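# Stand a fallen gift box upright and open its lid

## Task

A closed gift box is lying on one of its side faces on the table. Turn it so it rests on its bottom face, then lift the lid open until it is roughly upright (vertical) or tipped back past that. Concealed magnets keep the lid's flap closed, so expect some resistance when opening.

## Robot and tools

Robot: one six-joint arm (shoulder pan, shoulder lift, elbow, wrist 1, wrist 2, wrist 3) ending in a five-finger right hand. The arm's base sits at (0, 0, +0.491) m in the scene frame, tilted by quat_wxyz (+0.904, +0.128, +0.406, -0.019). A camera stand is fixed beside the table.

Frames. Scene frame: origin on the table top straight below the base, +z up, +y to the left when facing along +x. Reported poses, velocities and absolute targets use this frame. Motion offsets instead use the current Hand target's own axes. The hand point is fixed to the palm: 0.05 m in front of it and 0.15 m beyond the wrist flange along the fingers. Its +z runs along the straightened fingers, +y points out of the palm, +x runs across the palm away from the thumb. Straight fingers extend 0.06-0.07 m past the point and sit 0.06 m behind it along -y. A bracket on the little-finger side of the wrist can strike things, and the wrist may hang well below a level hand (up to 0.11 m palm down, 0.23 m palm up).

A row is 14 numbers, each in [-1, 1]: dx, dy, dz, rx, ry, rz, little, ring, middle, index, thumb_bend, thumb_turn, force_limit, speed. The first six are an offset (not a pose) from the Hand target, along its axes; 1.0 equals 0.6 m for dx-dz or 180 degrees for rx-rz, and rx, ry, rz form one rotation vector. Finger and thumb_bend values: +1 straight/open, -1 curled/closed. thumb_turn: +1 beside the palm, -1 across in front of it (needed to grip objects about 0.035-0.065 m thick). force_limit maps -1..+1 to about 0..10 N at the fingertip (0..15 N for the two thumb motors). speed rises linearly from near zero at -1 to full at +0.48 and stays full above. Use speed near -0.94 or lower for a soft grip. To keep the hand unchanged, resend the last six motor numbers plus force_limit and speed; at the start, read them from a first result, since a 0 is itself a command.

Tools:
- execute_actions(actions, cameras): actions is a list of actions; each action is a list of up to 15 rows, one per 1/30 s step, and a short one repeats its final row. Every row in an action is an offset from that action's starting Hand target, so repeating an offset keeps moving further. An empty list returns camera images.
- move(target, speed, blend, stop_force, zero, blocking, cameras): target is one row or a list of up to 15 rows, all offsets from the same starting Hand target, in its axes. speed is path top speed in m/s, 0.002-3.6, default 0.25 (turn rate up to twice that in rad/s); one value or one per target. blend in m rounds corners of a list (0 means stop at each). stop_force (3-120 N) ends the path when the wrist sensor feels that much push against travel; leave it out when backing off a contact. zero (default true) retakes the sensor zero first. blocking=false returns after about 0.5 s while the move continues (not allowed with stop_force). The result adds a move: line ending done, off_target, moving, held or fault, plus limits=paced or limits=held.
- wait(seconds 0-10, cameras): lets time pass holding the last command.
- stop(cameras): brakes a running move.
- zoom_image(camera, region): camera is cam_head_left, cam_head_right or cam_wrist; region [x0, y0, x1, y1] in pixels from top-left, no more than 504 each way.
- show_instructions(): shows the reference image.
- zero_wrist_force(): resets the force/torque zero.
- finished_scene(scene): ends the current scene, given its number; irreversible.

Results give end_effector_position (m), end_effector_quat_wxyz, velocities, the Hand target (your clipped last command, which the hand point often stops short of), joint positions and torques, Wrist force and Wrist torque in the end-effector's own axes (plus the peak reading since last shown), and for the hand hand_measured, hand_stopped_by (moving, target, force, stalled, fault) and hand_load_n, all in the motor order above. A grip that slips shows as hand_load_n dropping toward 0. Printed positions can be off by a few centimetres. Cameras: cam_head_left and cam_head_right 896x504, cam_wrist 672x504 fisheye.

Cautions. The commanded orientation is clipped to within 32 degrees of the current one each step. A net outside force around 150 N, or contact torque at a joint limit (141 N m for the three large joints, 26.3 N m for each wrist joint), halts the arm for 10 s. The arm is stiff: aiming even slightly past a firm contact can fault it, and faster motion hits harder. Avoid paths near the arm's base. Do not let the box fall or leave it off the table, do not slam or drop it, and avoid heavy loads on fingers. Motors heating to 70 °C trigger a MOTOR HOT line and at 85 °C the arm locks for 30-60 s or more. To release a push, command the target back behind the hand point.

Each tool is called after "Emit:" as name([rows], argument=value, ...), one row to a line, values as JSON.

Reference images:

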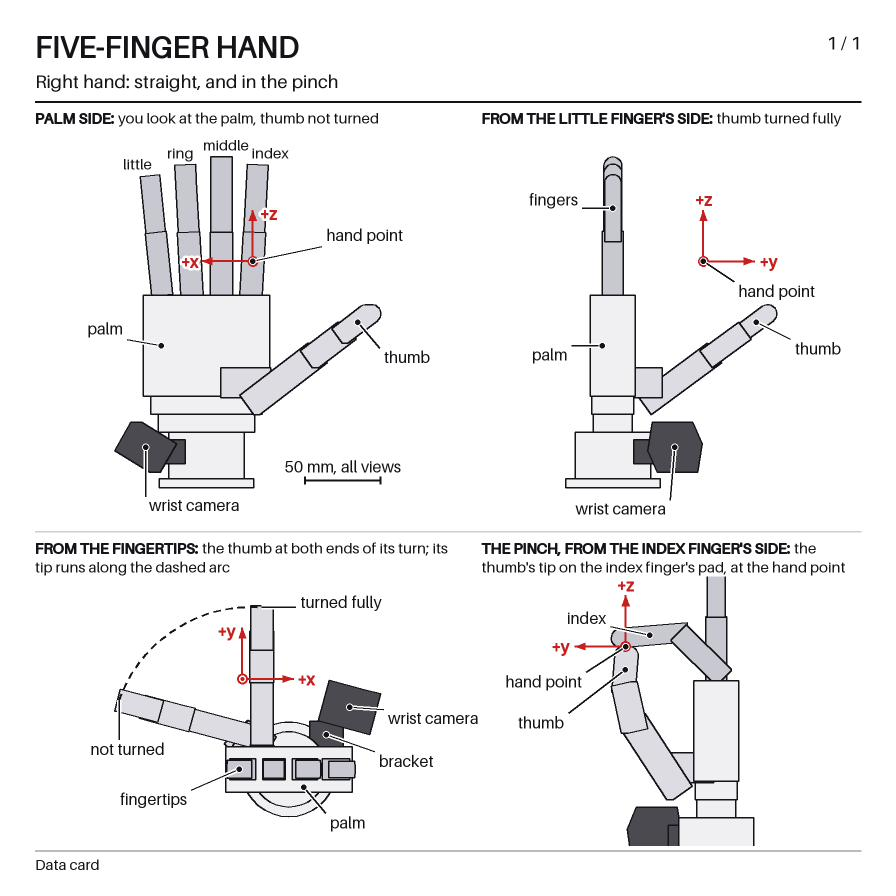

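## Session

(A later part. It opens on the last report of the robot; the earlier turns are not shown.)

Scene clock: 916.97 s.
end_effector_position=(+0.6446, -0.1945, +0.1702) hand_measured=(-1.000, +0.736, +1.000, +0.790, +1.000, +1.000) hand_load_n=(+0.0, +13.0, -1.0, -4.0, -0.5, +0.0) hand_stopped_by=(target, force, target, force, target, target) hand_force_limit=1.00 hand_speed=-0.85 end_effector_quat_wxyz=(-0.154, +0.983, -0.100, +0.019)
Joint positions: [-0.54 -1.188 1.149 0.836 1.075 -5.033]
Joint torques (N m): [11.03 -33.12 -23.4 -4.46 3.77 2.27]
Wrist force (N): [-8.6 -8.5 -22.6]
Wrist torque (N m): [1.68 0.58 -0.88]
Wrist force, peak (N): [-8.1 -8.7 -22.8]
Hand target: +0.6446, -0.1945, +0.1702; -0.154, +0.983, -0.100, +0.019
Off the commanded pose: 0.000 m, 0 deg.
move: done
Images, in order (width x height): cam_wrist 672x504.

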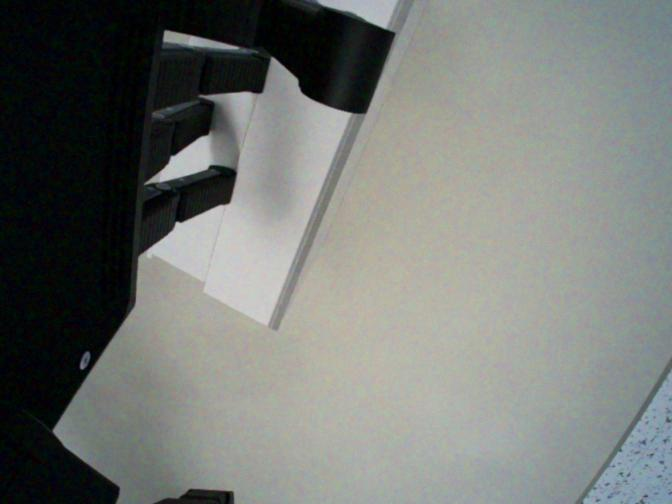

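Emit:
move([
  [0,0,0,0.0,0,0,-1,0.45,1,0.45,1,1,1,-0.85],
  [0,0,0,0,0,0,-1,0.3,1,0.3,1,1,1,-0.85],
], speed=0.02, cameras=["cam_wrist"])

Emit:
zoom_image(camera="cam_wrist", region=[130, 20, 410, 360])

Scene clock: 920.37 s.
end_effector_position=(+0.6446, -0.1944, +0.1702) hand_measured=(-1.000, +0.710, +1.000, +0.750, +1.000, +1.000) hand_load_n=(+0.0, +10.0, -1.5, +4.5, +0.0, +0.0) hand_stopped_by=(target, force, target, force, target, target) hand_force_limit=1.00 hand_speed=-0.85 end_effector_quat_wxyz=(-0.154, +0.983, -0.100, +0.019)
Joint positions: [-0.54 -1.187 1.149 0.836 1.075 -5.033]
Joint torques (N m): [7.97 -35.44 -22.74 -4.28 3.77 -0.48]
Wrist force (N): [-9.6 -10.5 -22.9]
Wrist torque (N m): [1.73 0.53 -0.79]
Wrist force, peak (N): [-9.6 -10.3 -24.2]
Hand target: +0.6446, -0.1945, +0.1702; -0.154, +0.983, -0.100, +0.019
Off the commanded pose: 0.000 m, 0 deg.
move: done
Images, in order (width x height): cam_wrist 672x504.

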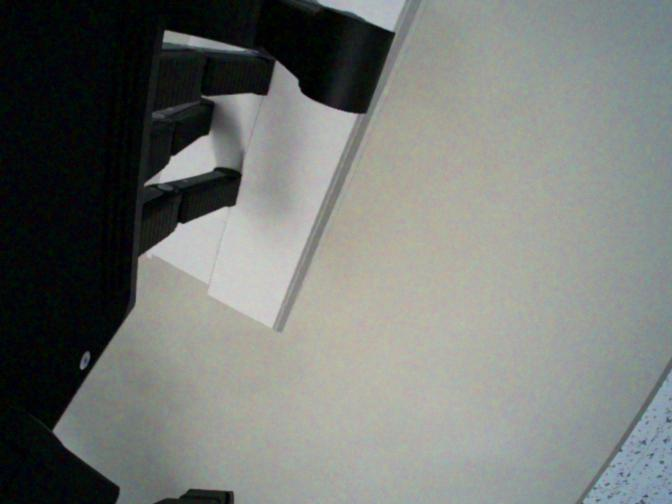

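Scaled by 1.482 from the camera's 672x504 image, which has a finer 960x720 frame.

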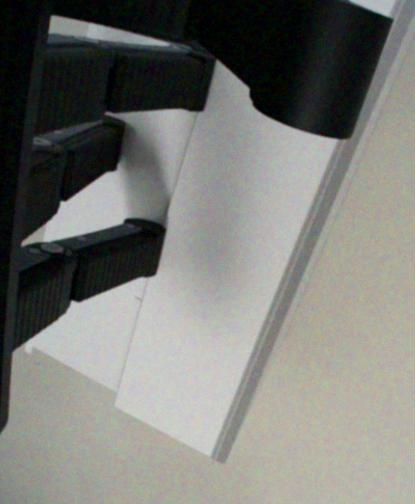

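Emit:
move([
  [0,-0.0003,-0.0011,0,0,0,-1,0.4,1,0.4,1,1,1,-0.85],
  [0,-0.0003,-0.0011,0,0,0,-1,0.2,1,0.2,1,1,1,-0.85],
  [0,-0.0008,-0.0022,0,0,0,-1,0.1,1,0.1,1,1,1,-0.85],
], speed=0.02, cameras=["cam_wrist"])

Emit:
zoom_image(camera="cam_wrist", region=[130, 20, 410, 360])

Scene clock: 927.40 s.
end_effector_position=(+0.6446, -0.1944, +0.1716) hand_measured=(-1.000, +0.100, +1.000, +0.100, +1.000, +1.000) hand_load_n=(+0.0, +0.0, +0.0, +0.0, +0.0, +0.0) hand_stopped_by=(target, target, target, target, target, target) hand_force_limit=1.00 hand_speed=-0.85 end_effector_quat_wxyz=(-0.154, +0.983, -0.100, +0.019)
Joint positions: [-0.541 -1.19 1.151 0.838 1.075 -5.034]
Joint torques (N m): [-3.74 -56.87 2.03 4.37 -2.64 -2.22]
Wrist force (N): [-4.0 1.6 -0.2]
Wrist torque (N m): [0.20 0.58 -0.36]
Wrist force, peak (N): [-10.5 -12.7 -22.2]
Hand target: +0.6446, -0.1944, +0.1716; -0.154, +0.983, -0.100, +0.019
Off the commanded pose: 0.000 m, 0 deg.
move: done
Images, in order (width x height): cam_wrist 672x504.

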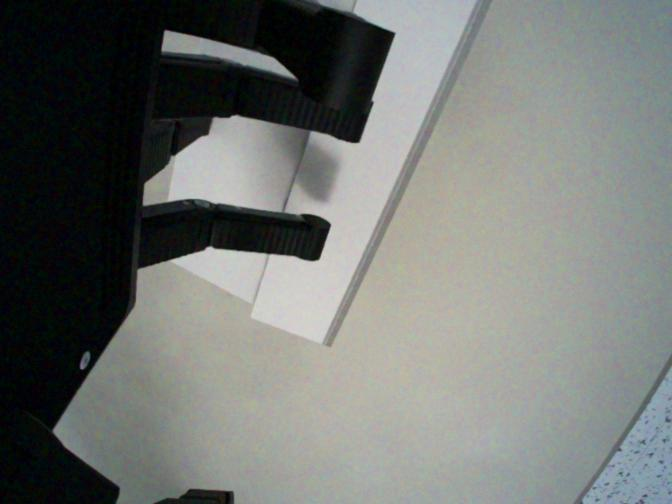

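Scaled by 1.482 from the camera's 672x504 image, which has a finer 960x720 frame.

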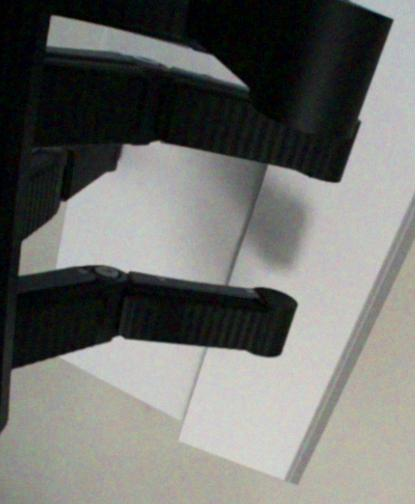

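Emit:
move([
  [0,-0.008,-0.025,0,0,0,-1,0.1,1,0.1,1,1,1,0],
  [0,-0.008,-0.025,0,0,0,-1,1,1,1,1,1,1,0],
  [0,-0.0005,-0.0016,0,0,0,-1,1,1,1,1,1,1,0],
], speed=0.08)

Emit:
move(target=[0,0.0634,-0.0206,0,0,0,-1,1,1,1,1,1,1,0], speed=0.03, stop_force=8, cameras=["cam_wrist","cam_head_left"])

Emit:
zoom_image(camera="cam_wrist", region=[130, 20, 410, 360])

Scene clock: 939.77 s.
end_effector_position=(+0.6446, -0.1944, +0.1728) hand_measured=(-1.000, +1.000, +1.000, +1.000, +1.000, +1.000) hand_load_n=(+0.0, +0.0, +0.0, +0.0, -0.5, +0.0) hand_stopped_by=(target, target, target, target, target, target) hand_force_limit=1.00 hand_speed=0.00 end_effector_quat_wxyz=(-0.154, +0.983, -0.100, +0.019)
Joint positions: [-0.541 -1.193 1.152 0.839 1.075 -5.034]
Joint torques (N m): [11.73 -44.46 -25.3 0.74 1.67 2.31]
Wrist force (N): [-3.7 1.5 -0.1]
Wrist torque (N m): [0.18 0.54 -0.40]
Wrist force, peak (N): [-4.1 1.6 0.0]
Hand target: +0.6446, -0.1944, +0.1726; -0.154, +0.983, -0.100, +0.019
Off the commanded pose: 0.000 m, 0 deg.
move: done

Scene clock: 942.07 s.
end_effector_position=(+0.6365, -0.2336, +0.1728) hand_measured=(-1.000, +1.000, +1.000, +1.000, +1.000, +1.000) hand_load_n=(+0.0, +0.0, +0.0, +0.0, +0.0, +0.0) hand_stopped_by=(target, target, target, target, target, target) hand_force_limit=1.00 hand_speed=0.00 end_effector_quat_wxyz=(-0.154, +0.983, -0.100, +0.019)
Joint positions: [-0.618 -1.176 1.125 0.882 1.022 -5.099]
Joint torques (N m): [-6.38 -43.69 -24.5 4.32 -2.78 -2.33]
Wrist force (N): [-3.4 1.7 -0.3]
Wrist torque (N m): [0.25 0.51 -0.27]
Wrist force, peak (N): [-4.0 1.7 -0.4]
Hand target: +0.6365, -0.2336, +0.1728; -0.154, +0.983, -0.100, +0.019
Off the commanded pose: 0.000 m, 0 deg.
move: done
Images, in order (width x height): cam_head_left 896x504, cam_wrist 672x504.

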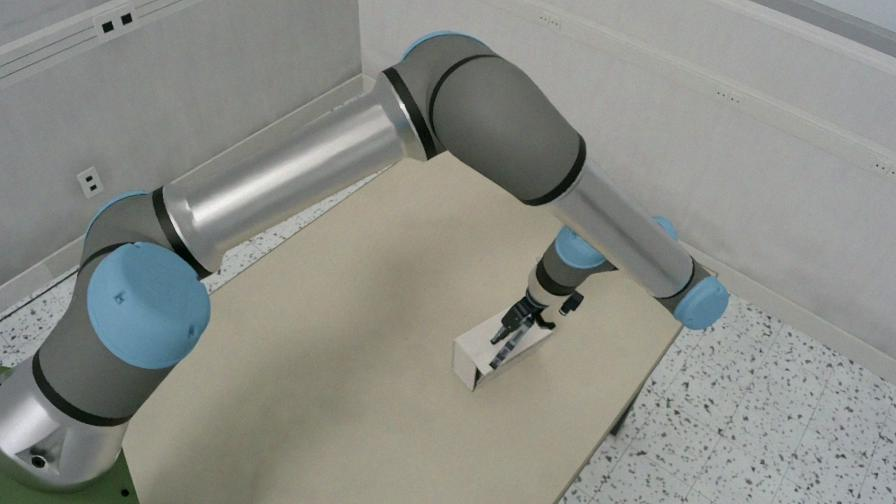

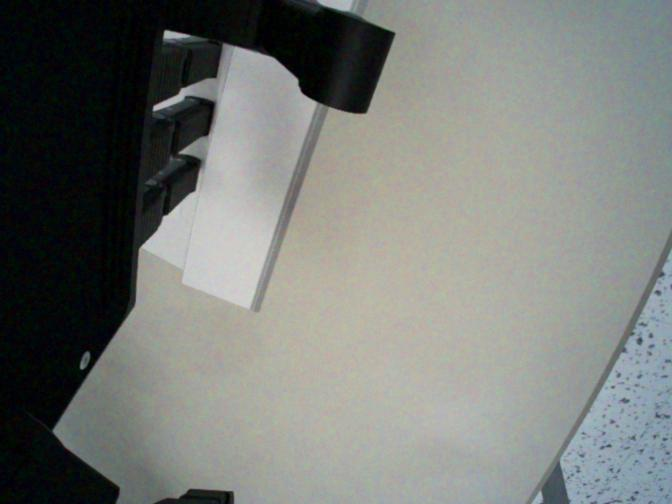

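Scaled by 1.482 from the camera's 672x504 image, which has a finer 960x720 frame.

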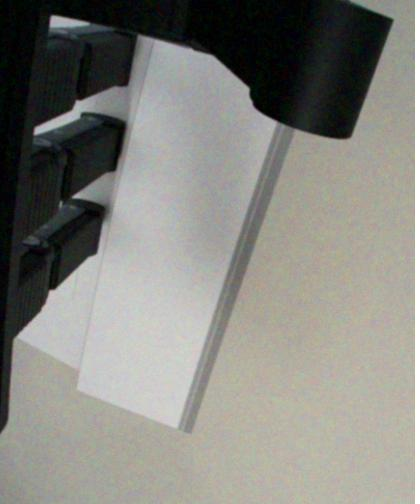

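Emit:
move(target=[0,0.11,-0.0357,0,0,0,-1,1,1,1,1,1,1,0], speed=0.03, stop_force=8, cameras=["cam_wrist","cam_head_left"])

Emit:
zoom_image(camera="cam_head_left", region=[400, 200, 680, 440])

Scene clock: 949.53 s.
end_effector_position=(+0.6225, -0.3015, +0.1730) hand_measured=(-1.000, +1.000, +1.000, +1.000, +1.000, +1.000) hand_load_n=(+0.0, +0.0, +0.0, -0.5, +0.0, +0.0) hand_stopped_by=(target, target, target, target, target, target) hand_force_limit=1.00 hand_speed=0.00 end_effector_quat_wxyz=(-0.154, +0.983, -0.100, +0.019)
Joint positions: [-0.744 -1.125 1.047 0.973 0.94 -5.214]
Joint torques (N m): [-10.46 -43.69 -25.68 4.16 -2.84 -2.09]
Wrist force (N): [-3.8 1.6 -0.3]
Wrist torque (N m): [0.23 0.56 -0.27]
Wrist force, peak (N): [-3.9 2.1 -0.2]
Hand target: +0.6225, -0.3015, +0.1730; -0.154, +0.983, -0.100, +0.019
Off the commanded pose: 0.000 m, 0 deg.
move: done
Images, in order (width x height): cam_head_left 896x504, cam_wrist 672x504.

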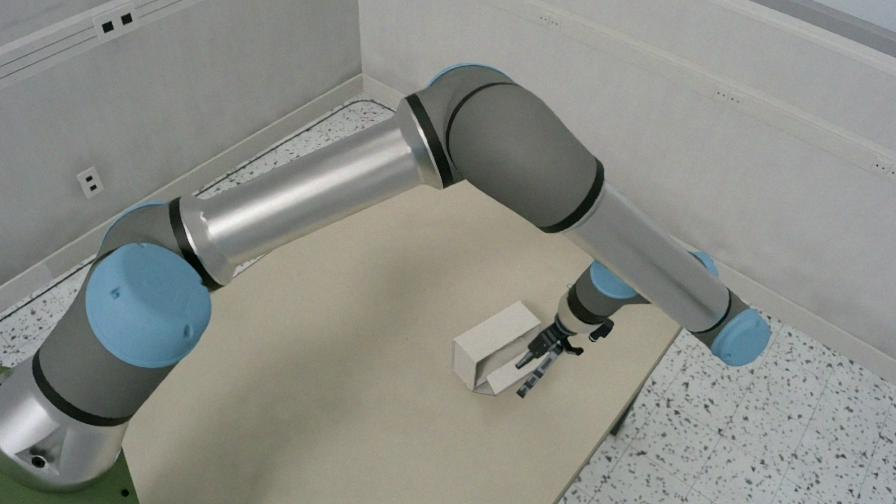

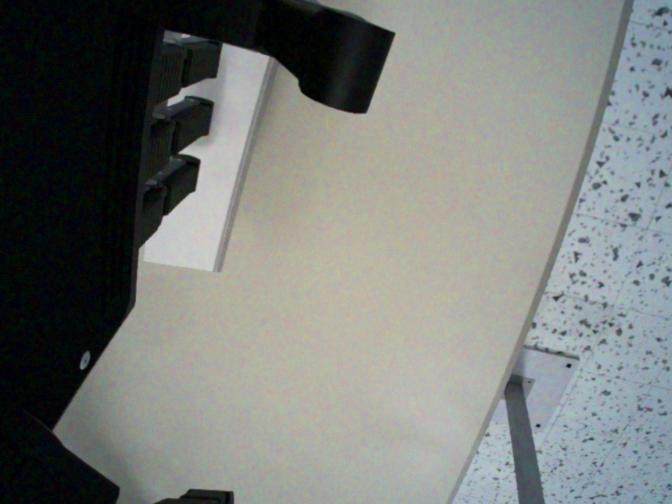

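Scaled by 1.800.

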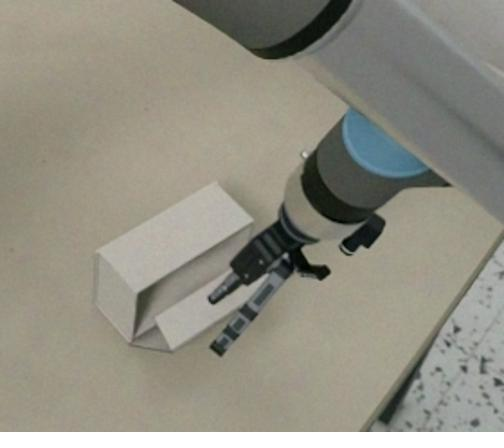

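Emit:
move([
  [0,0.1157,0.0325,0,0,0,-1,1,1,1,1,1,1,0],
  [0,0.163,0.0825,0,0,0,-1,1,1,1,1,1,1,0],
], speed=0.03, blend=[0.01,0], stop_force=8, cameras=["cam_wrist","cam_head_left"])

Emit:
zoom_image(camera="cam_head_left", region=[400, 200, 680, 440])

Scene clock: 959.80 s.
end_effector_position=(+0.6072, -0.3780, +0.0960) hand_measured=(-1.000, +1.000, +1.000, +1.000, +1.000, +1.000) hand_load_n=(+0.0, +0.0, +0.0, +0.0, +0.0, +0.0) hand_stopped_by=(target, target, target, target, target, target) hand_force_limit=1.00 hand_speed=0.00 end_effector_quat_wxyz=(-0.154, +0.983, -0.100, +0.019)
Joint positions: [-0.813 -0.875 0.763 1.047 0.898 -5.282]
Joint torques (N m): [-4.88 -45.55 -24.59 4.11 0.02 -2.11]
Wrist force (N): [-3.6 1.5 -0.5]
Wrist torque (N m): [0.24 0.57 -0.27]
Wrist force, peak (N): [-3.9 1.7 -0.2]
Hand target: +0.6072, -0.3780, +0.0960; -0.154, +0.983, -0.100, +0.019
Off the commanded pose: 0.000 m, 0 deg.
move: done
Images, in order (width x height): cam_head_left 896x504, cam_wrist 672x504.

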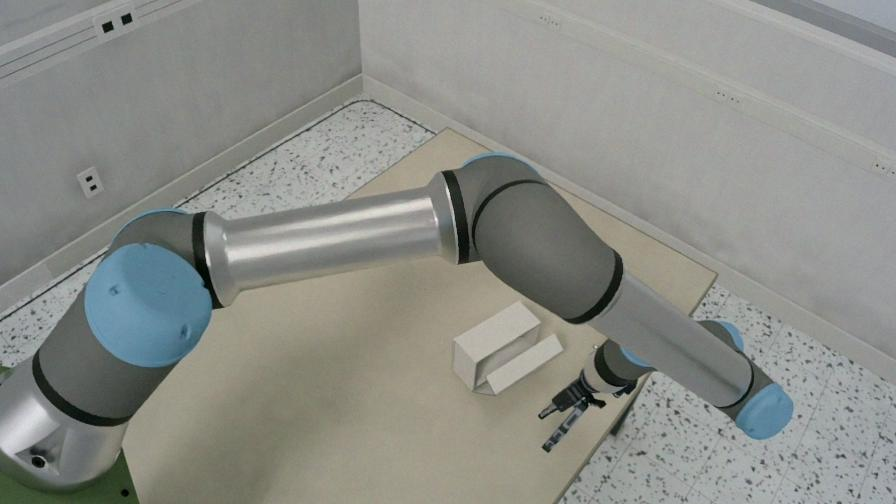

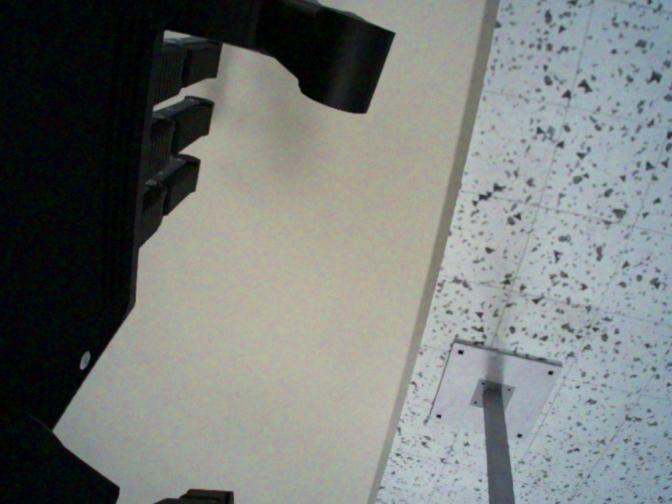

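Scaled by 1.800.

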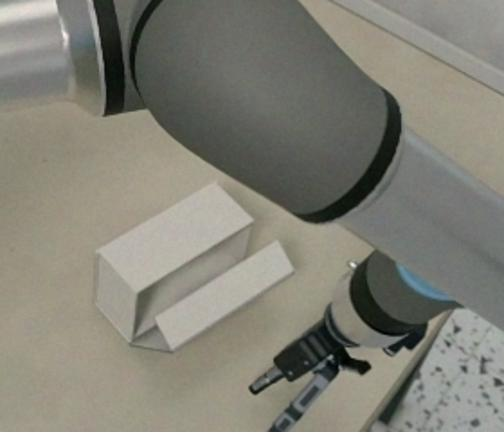

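Emit:
move([
  [0,-0.0515,-0.1585,0,0,0,-1,1,1,1,1,1,1,0],
  [0,-0.2021,-0.1096,0,0,0,-1,1,1,1,1,1,1,0],
], speed=0.12, blend=0.02)

Emit:
move(target=[0,0.0258,0.0792,0,0,0,-1,1,1,1,1,1,1,0], speed=0.03, stop_force=5, cameras=["cam_wrist","cam_head_left"])

Emit:
zoom_image(camera="cam_head_left", region=[400, 200, 680, 440])

Scene clock: 976.10 s.
end_effector_position=(+0.6258, -0.2846, +0.1956) hand_measured=(-1.000, +1.000, +1.000, +1.000, +1.000, +1.000) hand_load_n=(+0.0, +0.0, +0.0, +0.0, +0.0, +0.0) hand_stopped_by=(target, target, target, target, target, target) hand_force_limit=1.00 hand_speed=0.00 end_effector_quat_wxyz=(-0.154, +0.983, -0.100, +0.019)
Joint positions: [-0.73 -1.184 1.097 0.973 0.949 -5.2]
Joint torques (N m): [7.72 -54.59 2.74 1.06 1.15 2.62]
Wrist force (N): [-3.7 1.7 0.0]
Wrist torque (N m): [0.23 0.53 -0.37]
Wrist force, peak (N): [-4.0 2.3 -1.1]
Hand target: +0.6258, -0.2845, +0.1956; -0.154, +0.983, -0.100, +0.019
Off the commanded pose: 0.000 m, 0 deg.
move: done

Scene clock: 978.73 s.
end_effector_position=(+0.6261, -0.2848, +0.1457) hand_measured=(-1.000, +1.000, +1.000, +1.000, +1.000, +1.000) hand_load_n=(+0.0, +0.0, +0.0, -0.5, +0.0, +0.0) hand_stopped_by=(target, target, target, target, target, target) hand_force_limit=1.00 hand_speed=0.00 end_effector_quat_wxyz=(-0.154, +0.983, -0.100, +0.019)
Joint positions: [-0.697 -1.086 1.032 0.923 0.97 -5.169]
Joint torques (N m): [6.41 -43.73 -25.17 0.63 1.8 2.57]
Wrist force (N): [-3.8 1.4 -0.2]
Wrist torque (N m): [0.20 0.56 -0.37]
Wrist force, peak (N): [-4.1 1.6 -0.4]
Hand target: +0.6261, -0.2848, +0.1457; -0.154, +0.983, -0.100, +0.019
Off the commanded pose: 0.000 m, 0 deg.
move: done
Images, in order (width x height): cam_head_left 896x504, cam_wrist 672x504.

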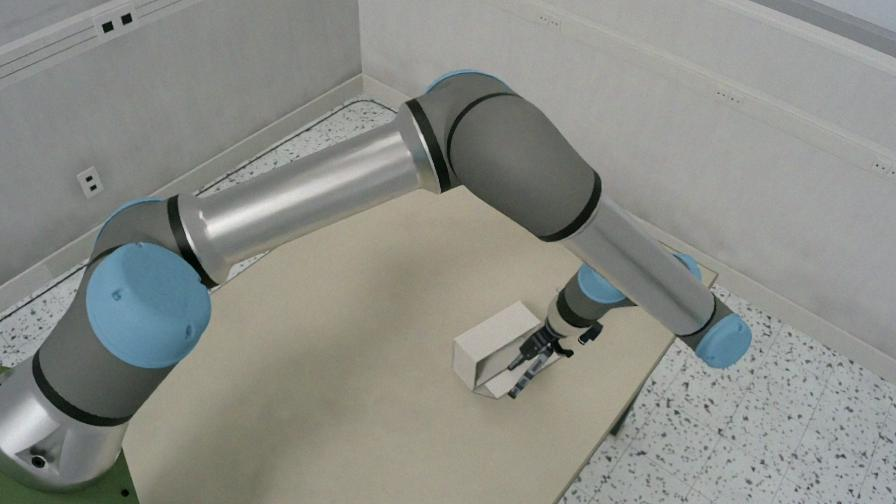

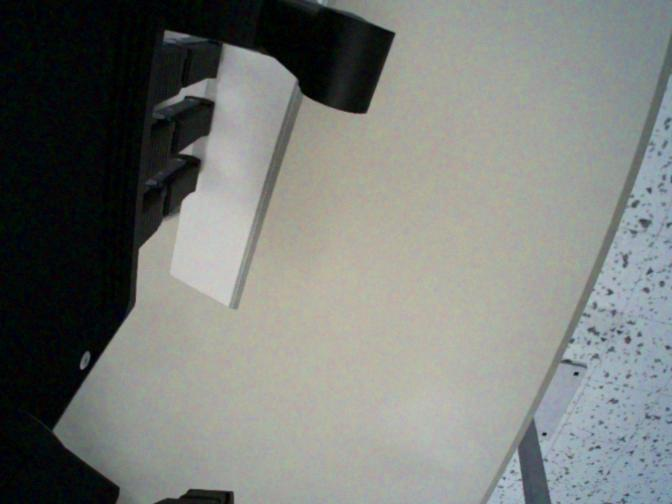

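Scaled by 1.800.

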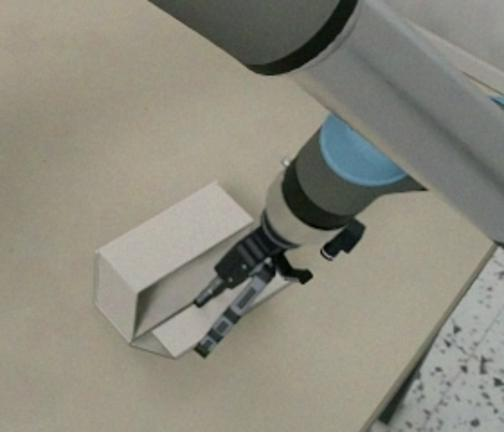

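Emit:
move([
  [0,0.0911,0.0107,0,0,0,-1,1,1,1,1,1,1,0],
  [0,0.1504,0.0475,0,0,0,-1,1,1,1,1,1,1,0],
], speed=0.03, blend=[0.01,0], stop_force=8, cameras=["cam_wrist","cam_head_left"])

Emit:
zoom_image(camera="cam_head_left", region=[400, 200, 680, 440])

Scene clock: 987.53 s.
end_effector_position=(+0.6109, -0.3605, +0.0910) hand_measured=(-1.000, +1.000, +1.000, +1.000, +1.000, +1.000) hand_load_n=(+0.0, +0.0, +0.0, +0.0, -0.5, -0.5) hand_stopped_by=(target, target, target, target, target, target) hand_force_limit=1.00 hand_speed=0.00 end_effector_quat_wxyz=(-0.154, +0.983, -0.100, +0.019)
Joint positions: [-0.784 -0.888 0.796 1.011 0.915 -5.253]
Joint torques (N m): [-15.18 -44.85 -24.56 4.25 -2.8 -2.5]
Wrist force (N): [-3.5 1.8 -0.5]
Wrist torque (N m): [0.28 0.54 -0.25]
Wrist force, peak (N): [-4.0 1.7 -0.1]
Hand target: +0.6109, -0.3605, +0.0910; -0.154, +0.983, -0.100, +0.019
Off the commanded pose: 0.000 m, 0 deg.
move: done
Images, in order (width x height): cam_head_left 896x504, cam_wrist 672x504.

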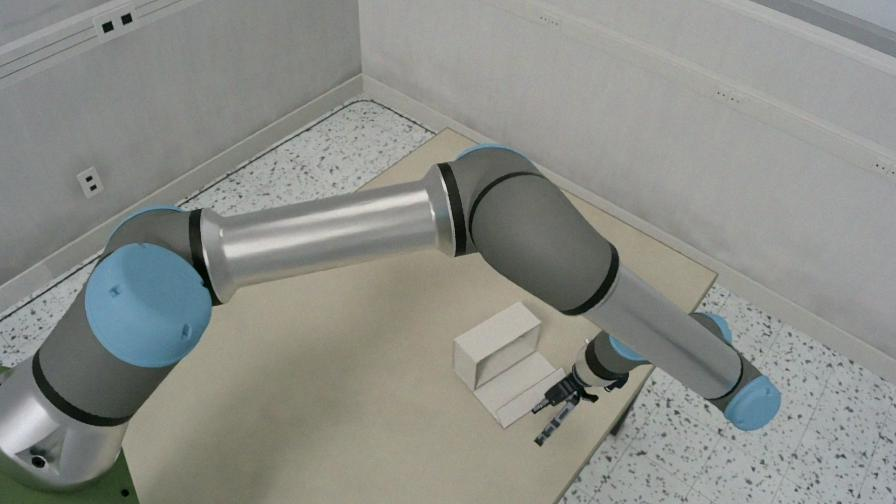

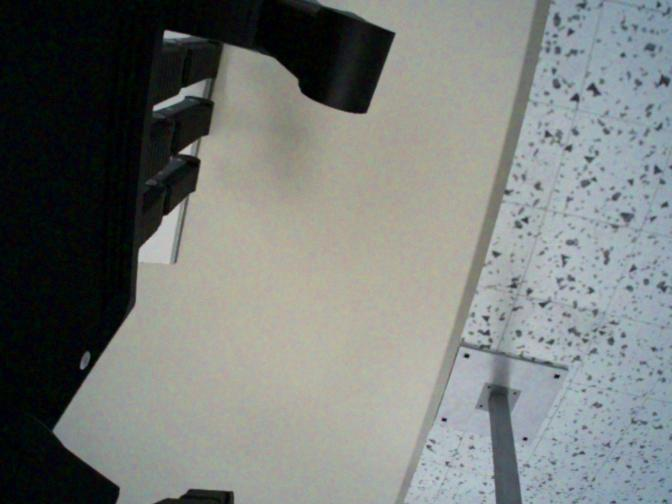

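Scaled by 1.800.

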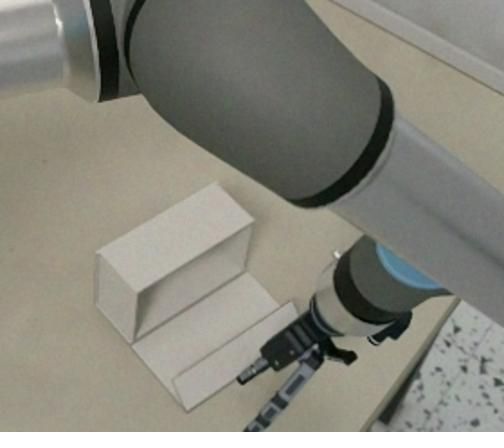

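Emit:
move([
  [0,-0.0515,-0.1585,0,0,0,-1,1,1,1,1,1,1,0],
  [0,-0.0515,-0.1585,0.2056,0,0,-1,1,1,1,1,1,1,0],
], speed=0.15, cameras=["cam_wrist","cam_head_left"])

Scene clock: 1013.33 s.
end_effector_position=(+0.6105, -0.3598, +0.1908) hand_measured=(-1.000, +1.000, +1.000, +1.000, +1.000, +1.000) hand_load_n=(+0.0, +0.0, +0.0, +0.0, +0.0, +0.0) hand_stopped_by=(target, target, target, target, target, target) hand_force_limit=1.00 hand_speed=0.00 end_effector_quat_wxyz=(-0.452, +0.886, -0.092, +0.046)
Joint positions: [-1.001 -0.731 0.692 2.09 0.531 -6.284]
Joint torques (N m): [-6.01 -44.49 -26.96 3.48 2.03 -2.01]
Wrist force (N): [-3.6 1.6 -0.1]
Wrist torque (N m): [0.20 0.52 -0.29]
Wrist force, peak (N): [-4.1 1.7 -0.4]
Hand target: +0.6103, -0.3600, +0.1909; -0.458, +0.883, -0.089, +0.050
Off the commanded pose: 0.000 m, 1 deg.
joint sent to its limit — joint 6 (wrist 3), lower limit. The joint targets still meet the commanded pose.
move: done
Images, in order (width x height): cam_head_left 896x504, cam_wrist 672x504.

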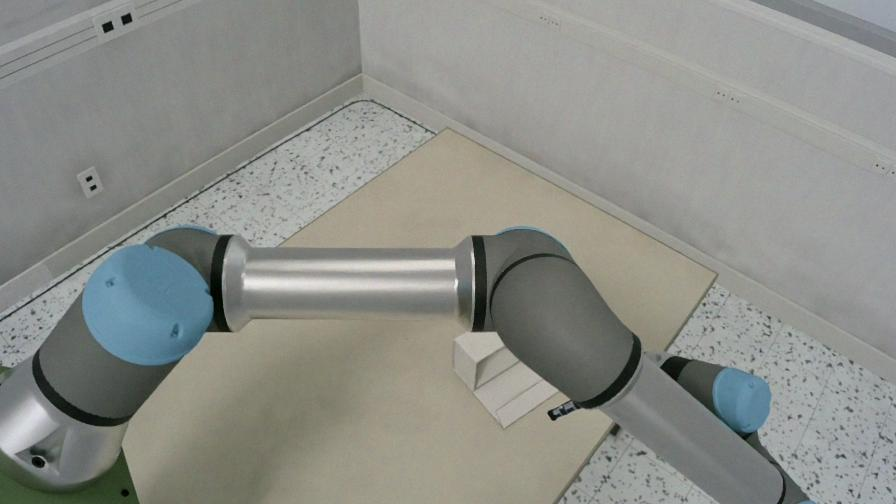

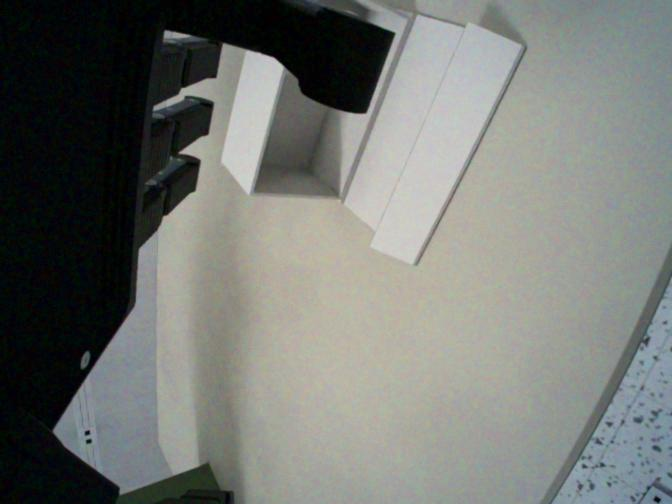

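Emit:
move(target=[0.025,0.09,0.2055,-0.0278,0,0,-1,1,1,1,1,1,1,0], speed=0.1, stop_force=10, cameras=["cam_wrist","cam_head_left","cam_head_right"])

Scene clock: 1030.33 s.
end_effector_position=(+0.6399, -0.2950, +0.0759) hand_measured=(-1.000, +1.000, +1.000, +1.000, +1.000, +1.000) hand_load_n=(+0.5, +0.0, +0.0, +0.0, +0.0, +0.0) hand_stopped_by=(target, target, target, target, target, target) hand_force_limit=1.00 hand_speed=0.00 end_effector_quat_wxyz=(-0.419, +0.902, -0.091, +0.046)
Joint positions: [-0.818 -0.475 0.253 1.807 0.5 -5.798]
Joint torques (N m): [-1.8 -43.52 -25.43 4.03 1.15 2.08]
Wrist force (N): [-3.5 1.3 0.0]
Wrist torque (N m): [0.16 0.51 -0.37]
Wrist force, peak (N): [-4.1 1.2 -0.4]
Hand target: +0.6399, -0.2950, +0.0759; -0.419, +0.902, -0.091, +0.046
Off the commanded pose: 0.000 m, 0 deg.
move: done

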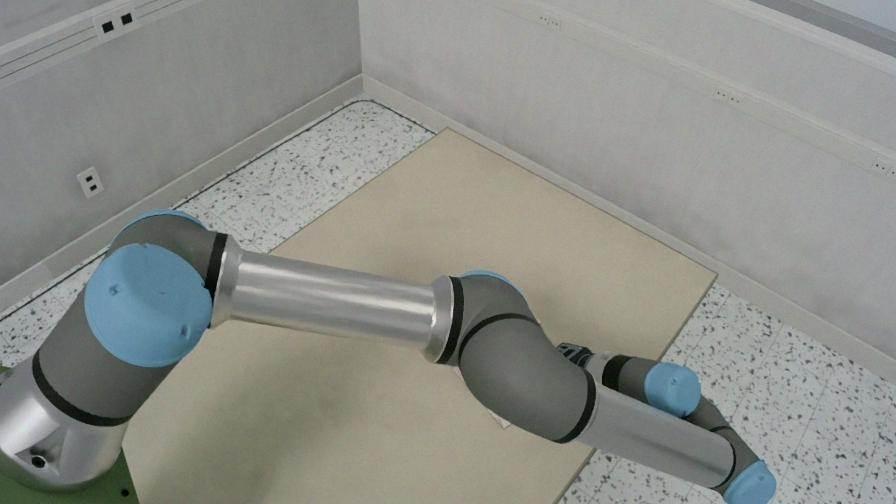

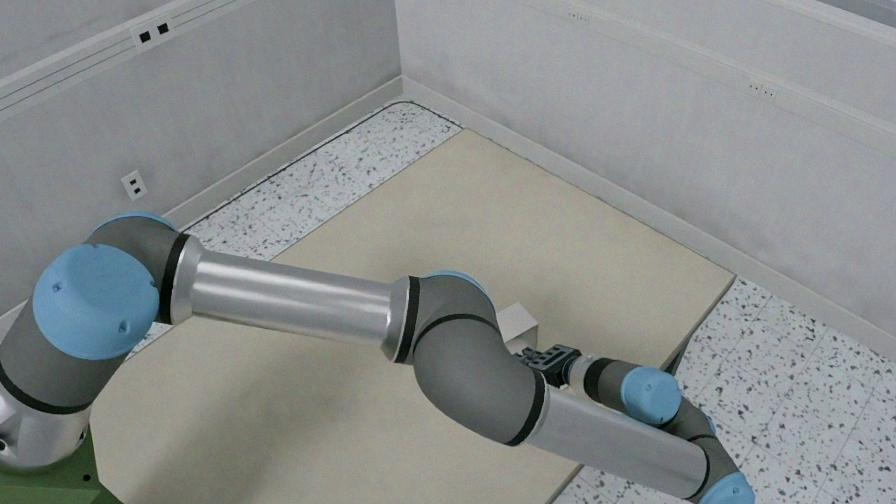

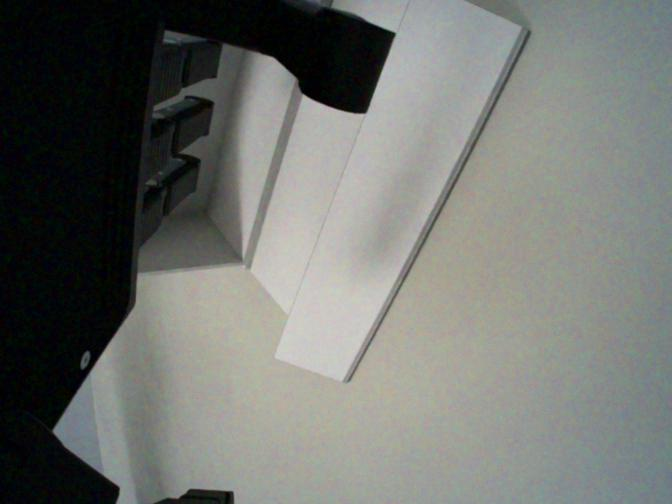

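Emit:
move(target=[0,-0.077,0.0659,0,0,0,-1,1,1,1,1,1,1,0], speed=0.04, stop_force=5, cameras=["cam_wrist","cam_head_right"])

Emit:
zoom_image(camera="cam_head_right", region=[420, 240, 680, 440])

Scene clock: 1042.10 s.
end_effector_position=(+0.6519, -0.2362, +0.0856) hand_measured=(-1.000, +1.000, +1.000, +1.000, +1.000, +1.000) hand_load_n=(+0.0, +0.0, -0.5, -0.5, +0.0, -0.5) hand_stopped_by=(target, target, target, target, target, target) hand_force_limit=1.00 hand_speed=0.00 end_effector_quat_wxyz=(-0.419, +0.902, -0.091, +0.046)
Joint positions: [-0.746 -0.644 0.543 1.554 0.504 -5.648]
Joint torques (N m): [0.99 -59.35 0.86 0.78 1.12 2.32]
Wrist force (N): [-3.7 2.1 0.1]
Wrist torque (N m): [0.16 0.52 -0.41]
Wrist force, peak (N): [-4.2 2.3 -0.1]
Hand target: +0.6519, -0.2362, +0.0856; -0.419, +0.902, -0.091, +0.046
Off the commanded pose: 0.000 m, 0 deg.
move: done
Images, in order (width x height): cam_head_right 896x504, cam_wrist 672x504.

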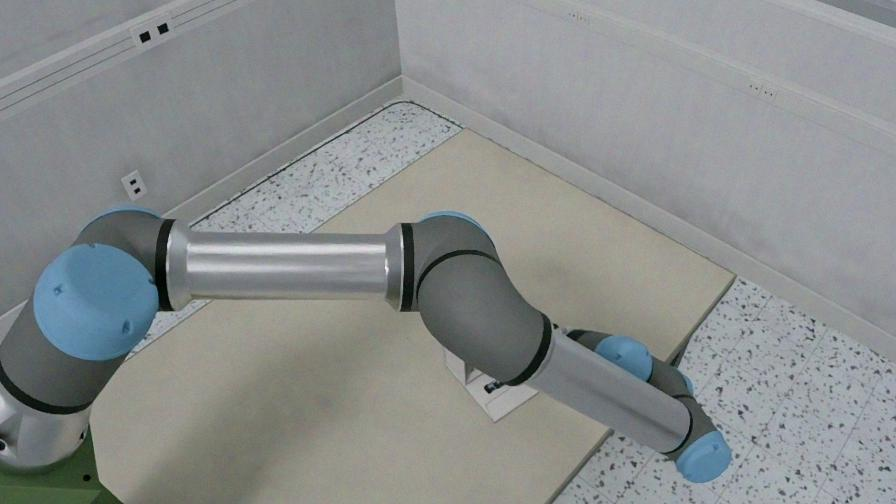

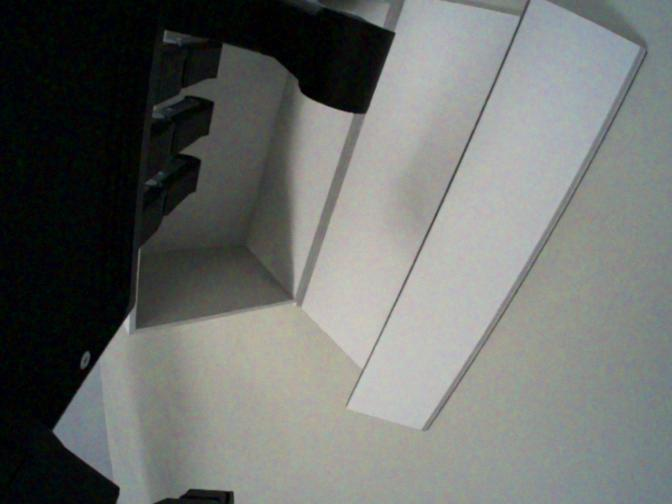

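Scaled by 1.938.

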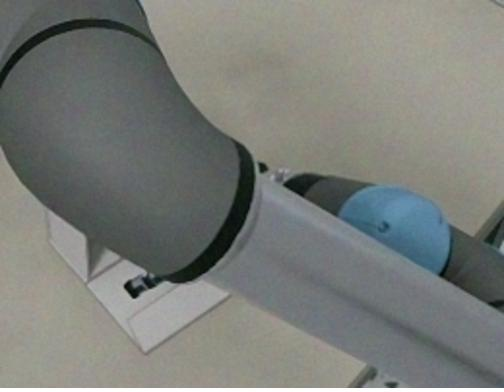

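Emit:
move(target=[0,-0.0247,0.0554,0,0,0,-1,1,1,1,1,1,1,0], speed=0.03, stop_force=4, cameras=["cam_wrist"])

Scene clock: 1050.03 s.
end_effector_position=(+0.6591, -0.2020, +0.0755) hand_measured=(-1.000, +1.000, +1.000, +1.000, +1.000, +1.000) hand_load_n=(+0.0, +0.0, +0.0, -0.5, +0.0, -0.5) hand_stopped_by=(target, target, target, target, target, target) hand_force_limit=1.00 hand_speed=0.00 end_effector_quat_wxyz=(-0.419, +0.902, -0.091, +0.046)
Joint positions: [-0.692 -0.664 0.581 1.441 0.513 -5.54]
Joint torques (N m): [5.57 -59.36 0.84 0.59 0.88 2.27]
Wrist force (N): [-3.8 1.6 -0.3]
Wrist torque (N m): [0.18 0.54 -0.41]
Wrist force, peak (N): [-3.9 2.1 0.1]
Hand target: +0.6591, -0.2020, +0.0755; -0.419, +0.902, -0.091, +0.046
Off the commanded pose: 0.000 m, 0 deg.
move: done
Images, in order (width x height): cam_wrist 672x504.

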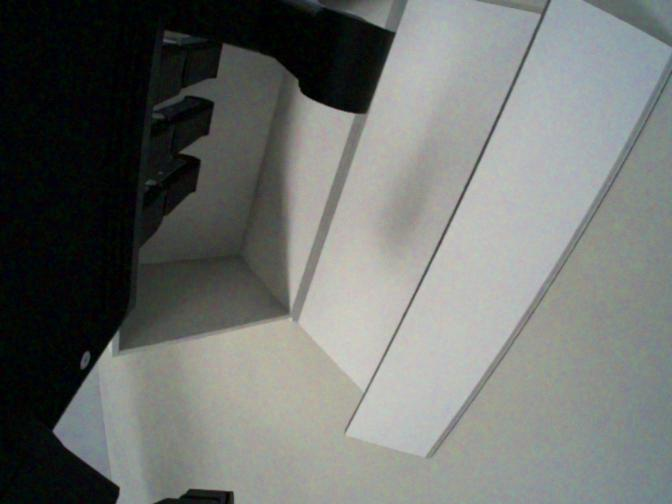

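Emit:
move(target=[0,-0.0762,0.0078,-0.0556,0,0,-1,1,1,1,1,1,1,0], speed=0.03, cameras=["cam_wrist","cam_head_right"])

Scene clock: 1070.73 s.
end_effector_position=(+0.6656, -0.1696, +0.1074) hand_measured=(-1.000, +1.000, +1.000, +1.000, +1.000, +1.000) hand_load_n=(+0.0, +0.0, +0.0, -0.5, +0.0, +0.0) hand_stopped_by=(target, target, target, target, target, target) hand_force_limit=1.00 hand_speed=0.00 end_effector_quat_wxyz=(-0.338, +0.936, -0.094, +0.038)
Joint positions: [-0.611 -0.903 0.86 1.094 0.68 -5.242]
Joint torques (N m): [8.01 -59.99 0.3 1.02 0.98 2.29]
Wrist force (N): [-3.8 1.8 0.1]
Wrist torque (N m): [0.12 0.56 -0.43]
Wrist force, peak (N): [-4.1 1.7 -0.3]
Hand target: +0.6656, -0.1695, +0.1074; -0.338, +0.936, -0.094, +0.038
Off the commanded pose: 0.000 m, 0 deg.
move: done
Images, in order (width x height): cam_head_right 896x504, cam_wrist 672x504.

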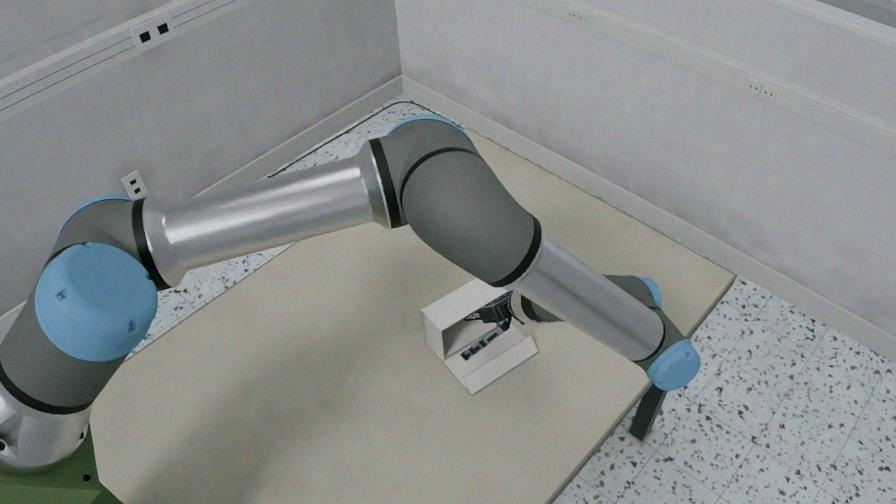

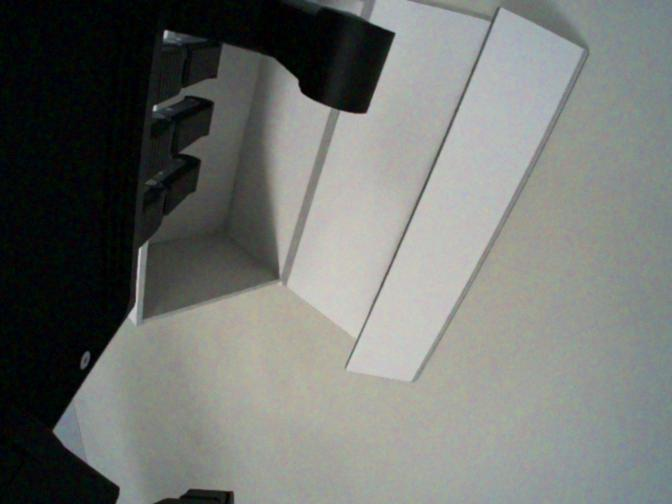

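Emit:
zoom_image(camera="cam_head_right", region=[400, 250, 560, 410])

Scaled by 3.150.

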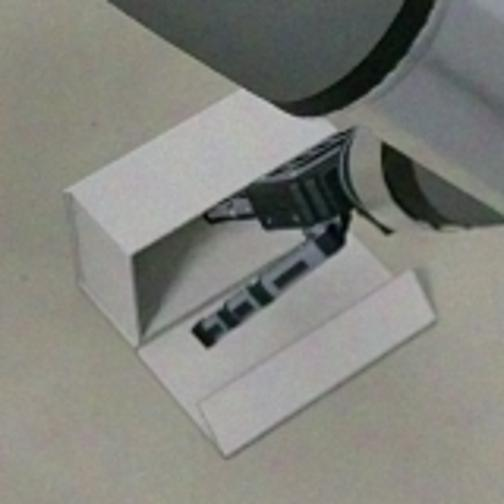

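Emit:
move(target=[0,-0.03,-0.06,0,0,0,-1,1,1,1,1,1,1,0], speed=0.03, stop_force=8, cameras=["cam_wrist","cam_head_right"])

Emit:
zoom_image(camera="cam_head_right", region=[400, 250, 560, 410])

Scene clock: 1085.57 s.
end_effector_position=(+0.6634, -0.1785, +0.1466) hand_measured=(-1.000, +1.000, +1.000, +1.000, +1.000, +1.000) hand_load_n=(+0.0, +0.0, +0.0, +0.0, +0.0, -0.5) hand_stopped_by=(target, target, target, target, target, target) hand_force_limit=1.00 hand_speed=0.00 end_effector_quat_wxyz=(-0.338, +0.936, -0.094, +0.038)
Joint positions: [-0.644 -0.983 0.933 1.137 0.664 -5.289]
Joint torques (N m): [-9.94 -58.56 0.68 4.44 -3.33 -2.27]
Wrist force (N): [-3.7 1.3 -0.4]
Wrist torque (N m): [0.22 0.55 -0.33]
Wrist force, peak (N): [-3.9 2.2 0.0]
Hand target: +0.6634, -0.1785, +0.1466; -0.338, +0.936, -0.094, +0.038
Off the commanded pose: 0.000 m, 0 deg.
move: done
Images, in order (width x height): cam_head_right 896x504, cam_wrist 672x504.

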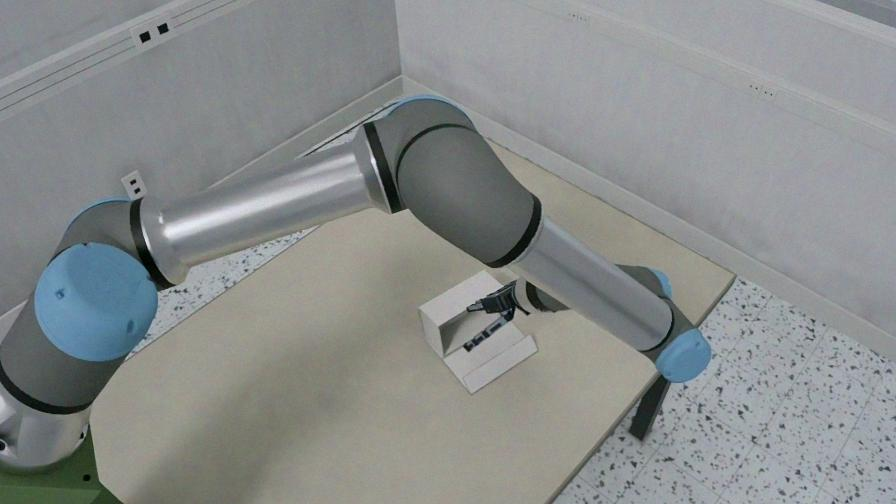

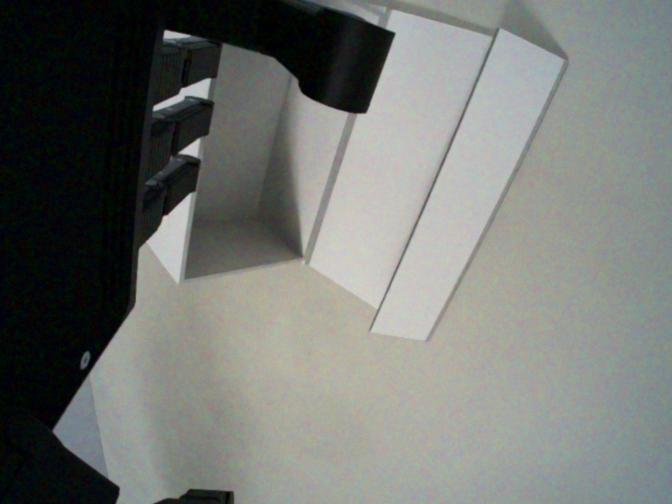

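Scaled by 3.150.

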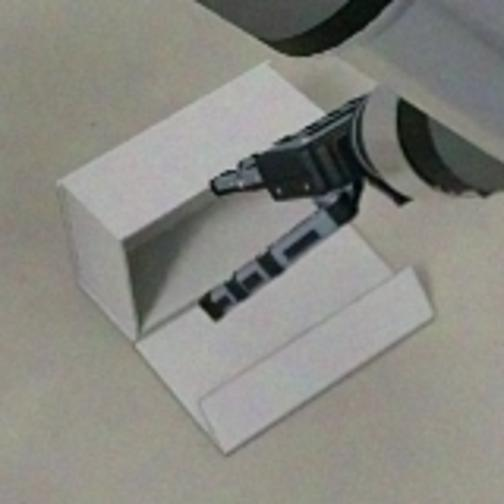

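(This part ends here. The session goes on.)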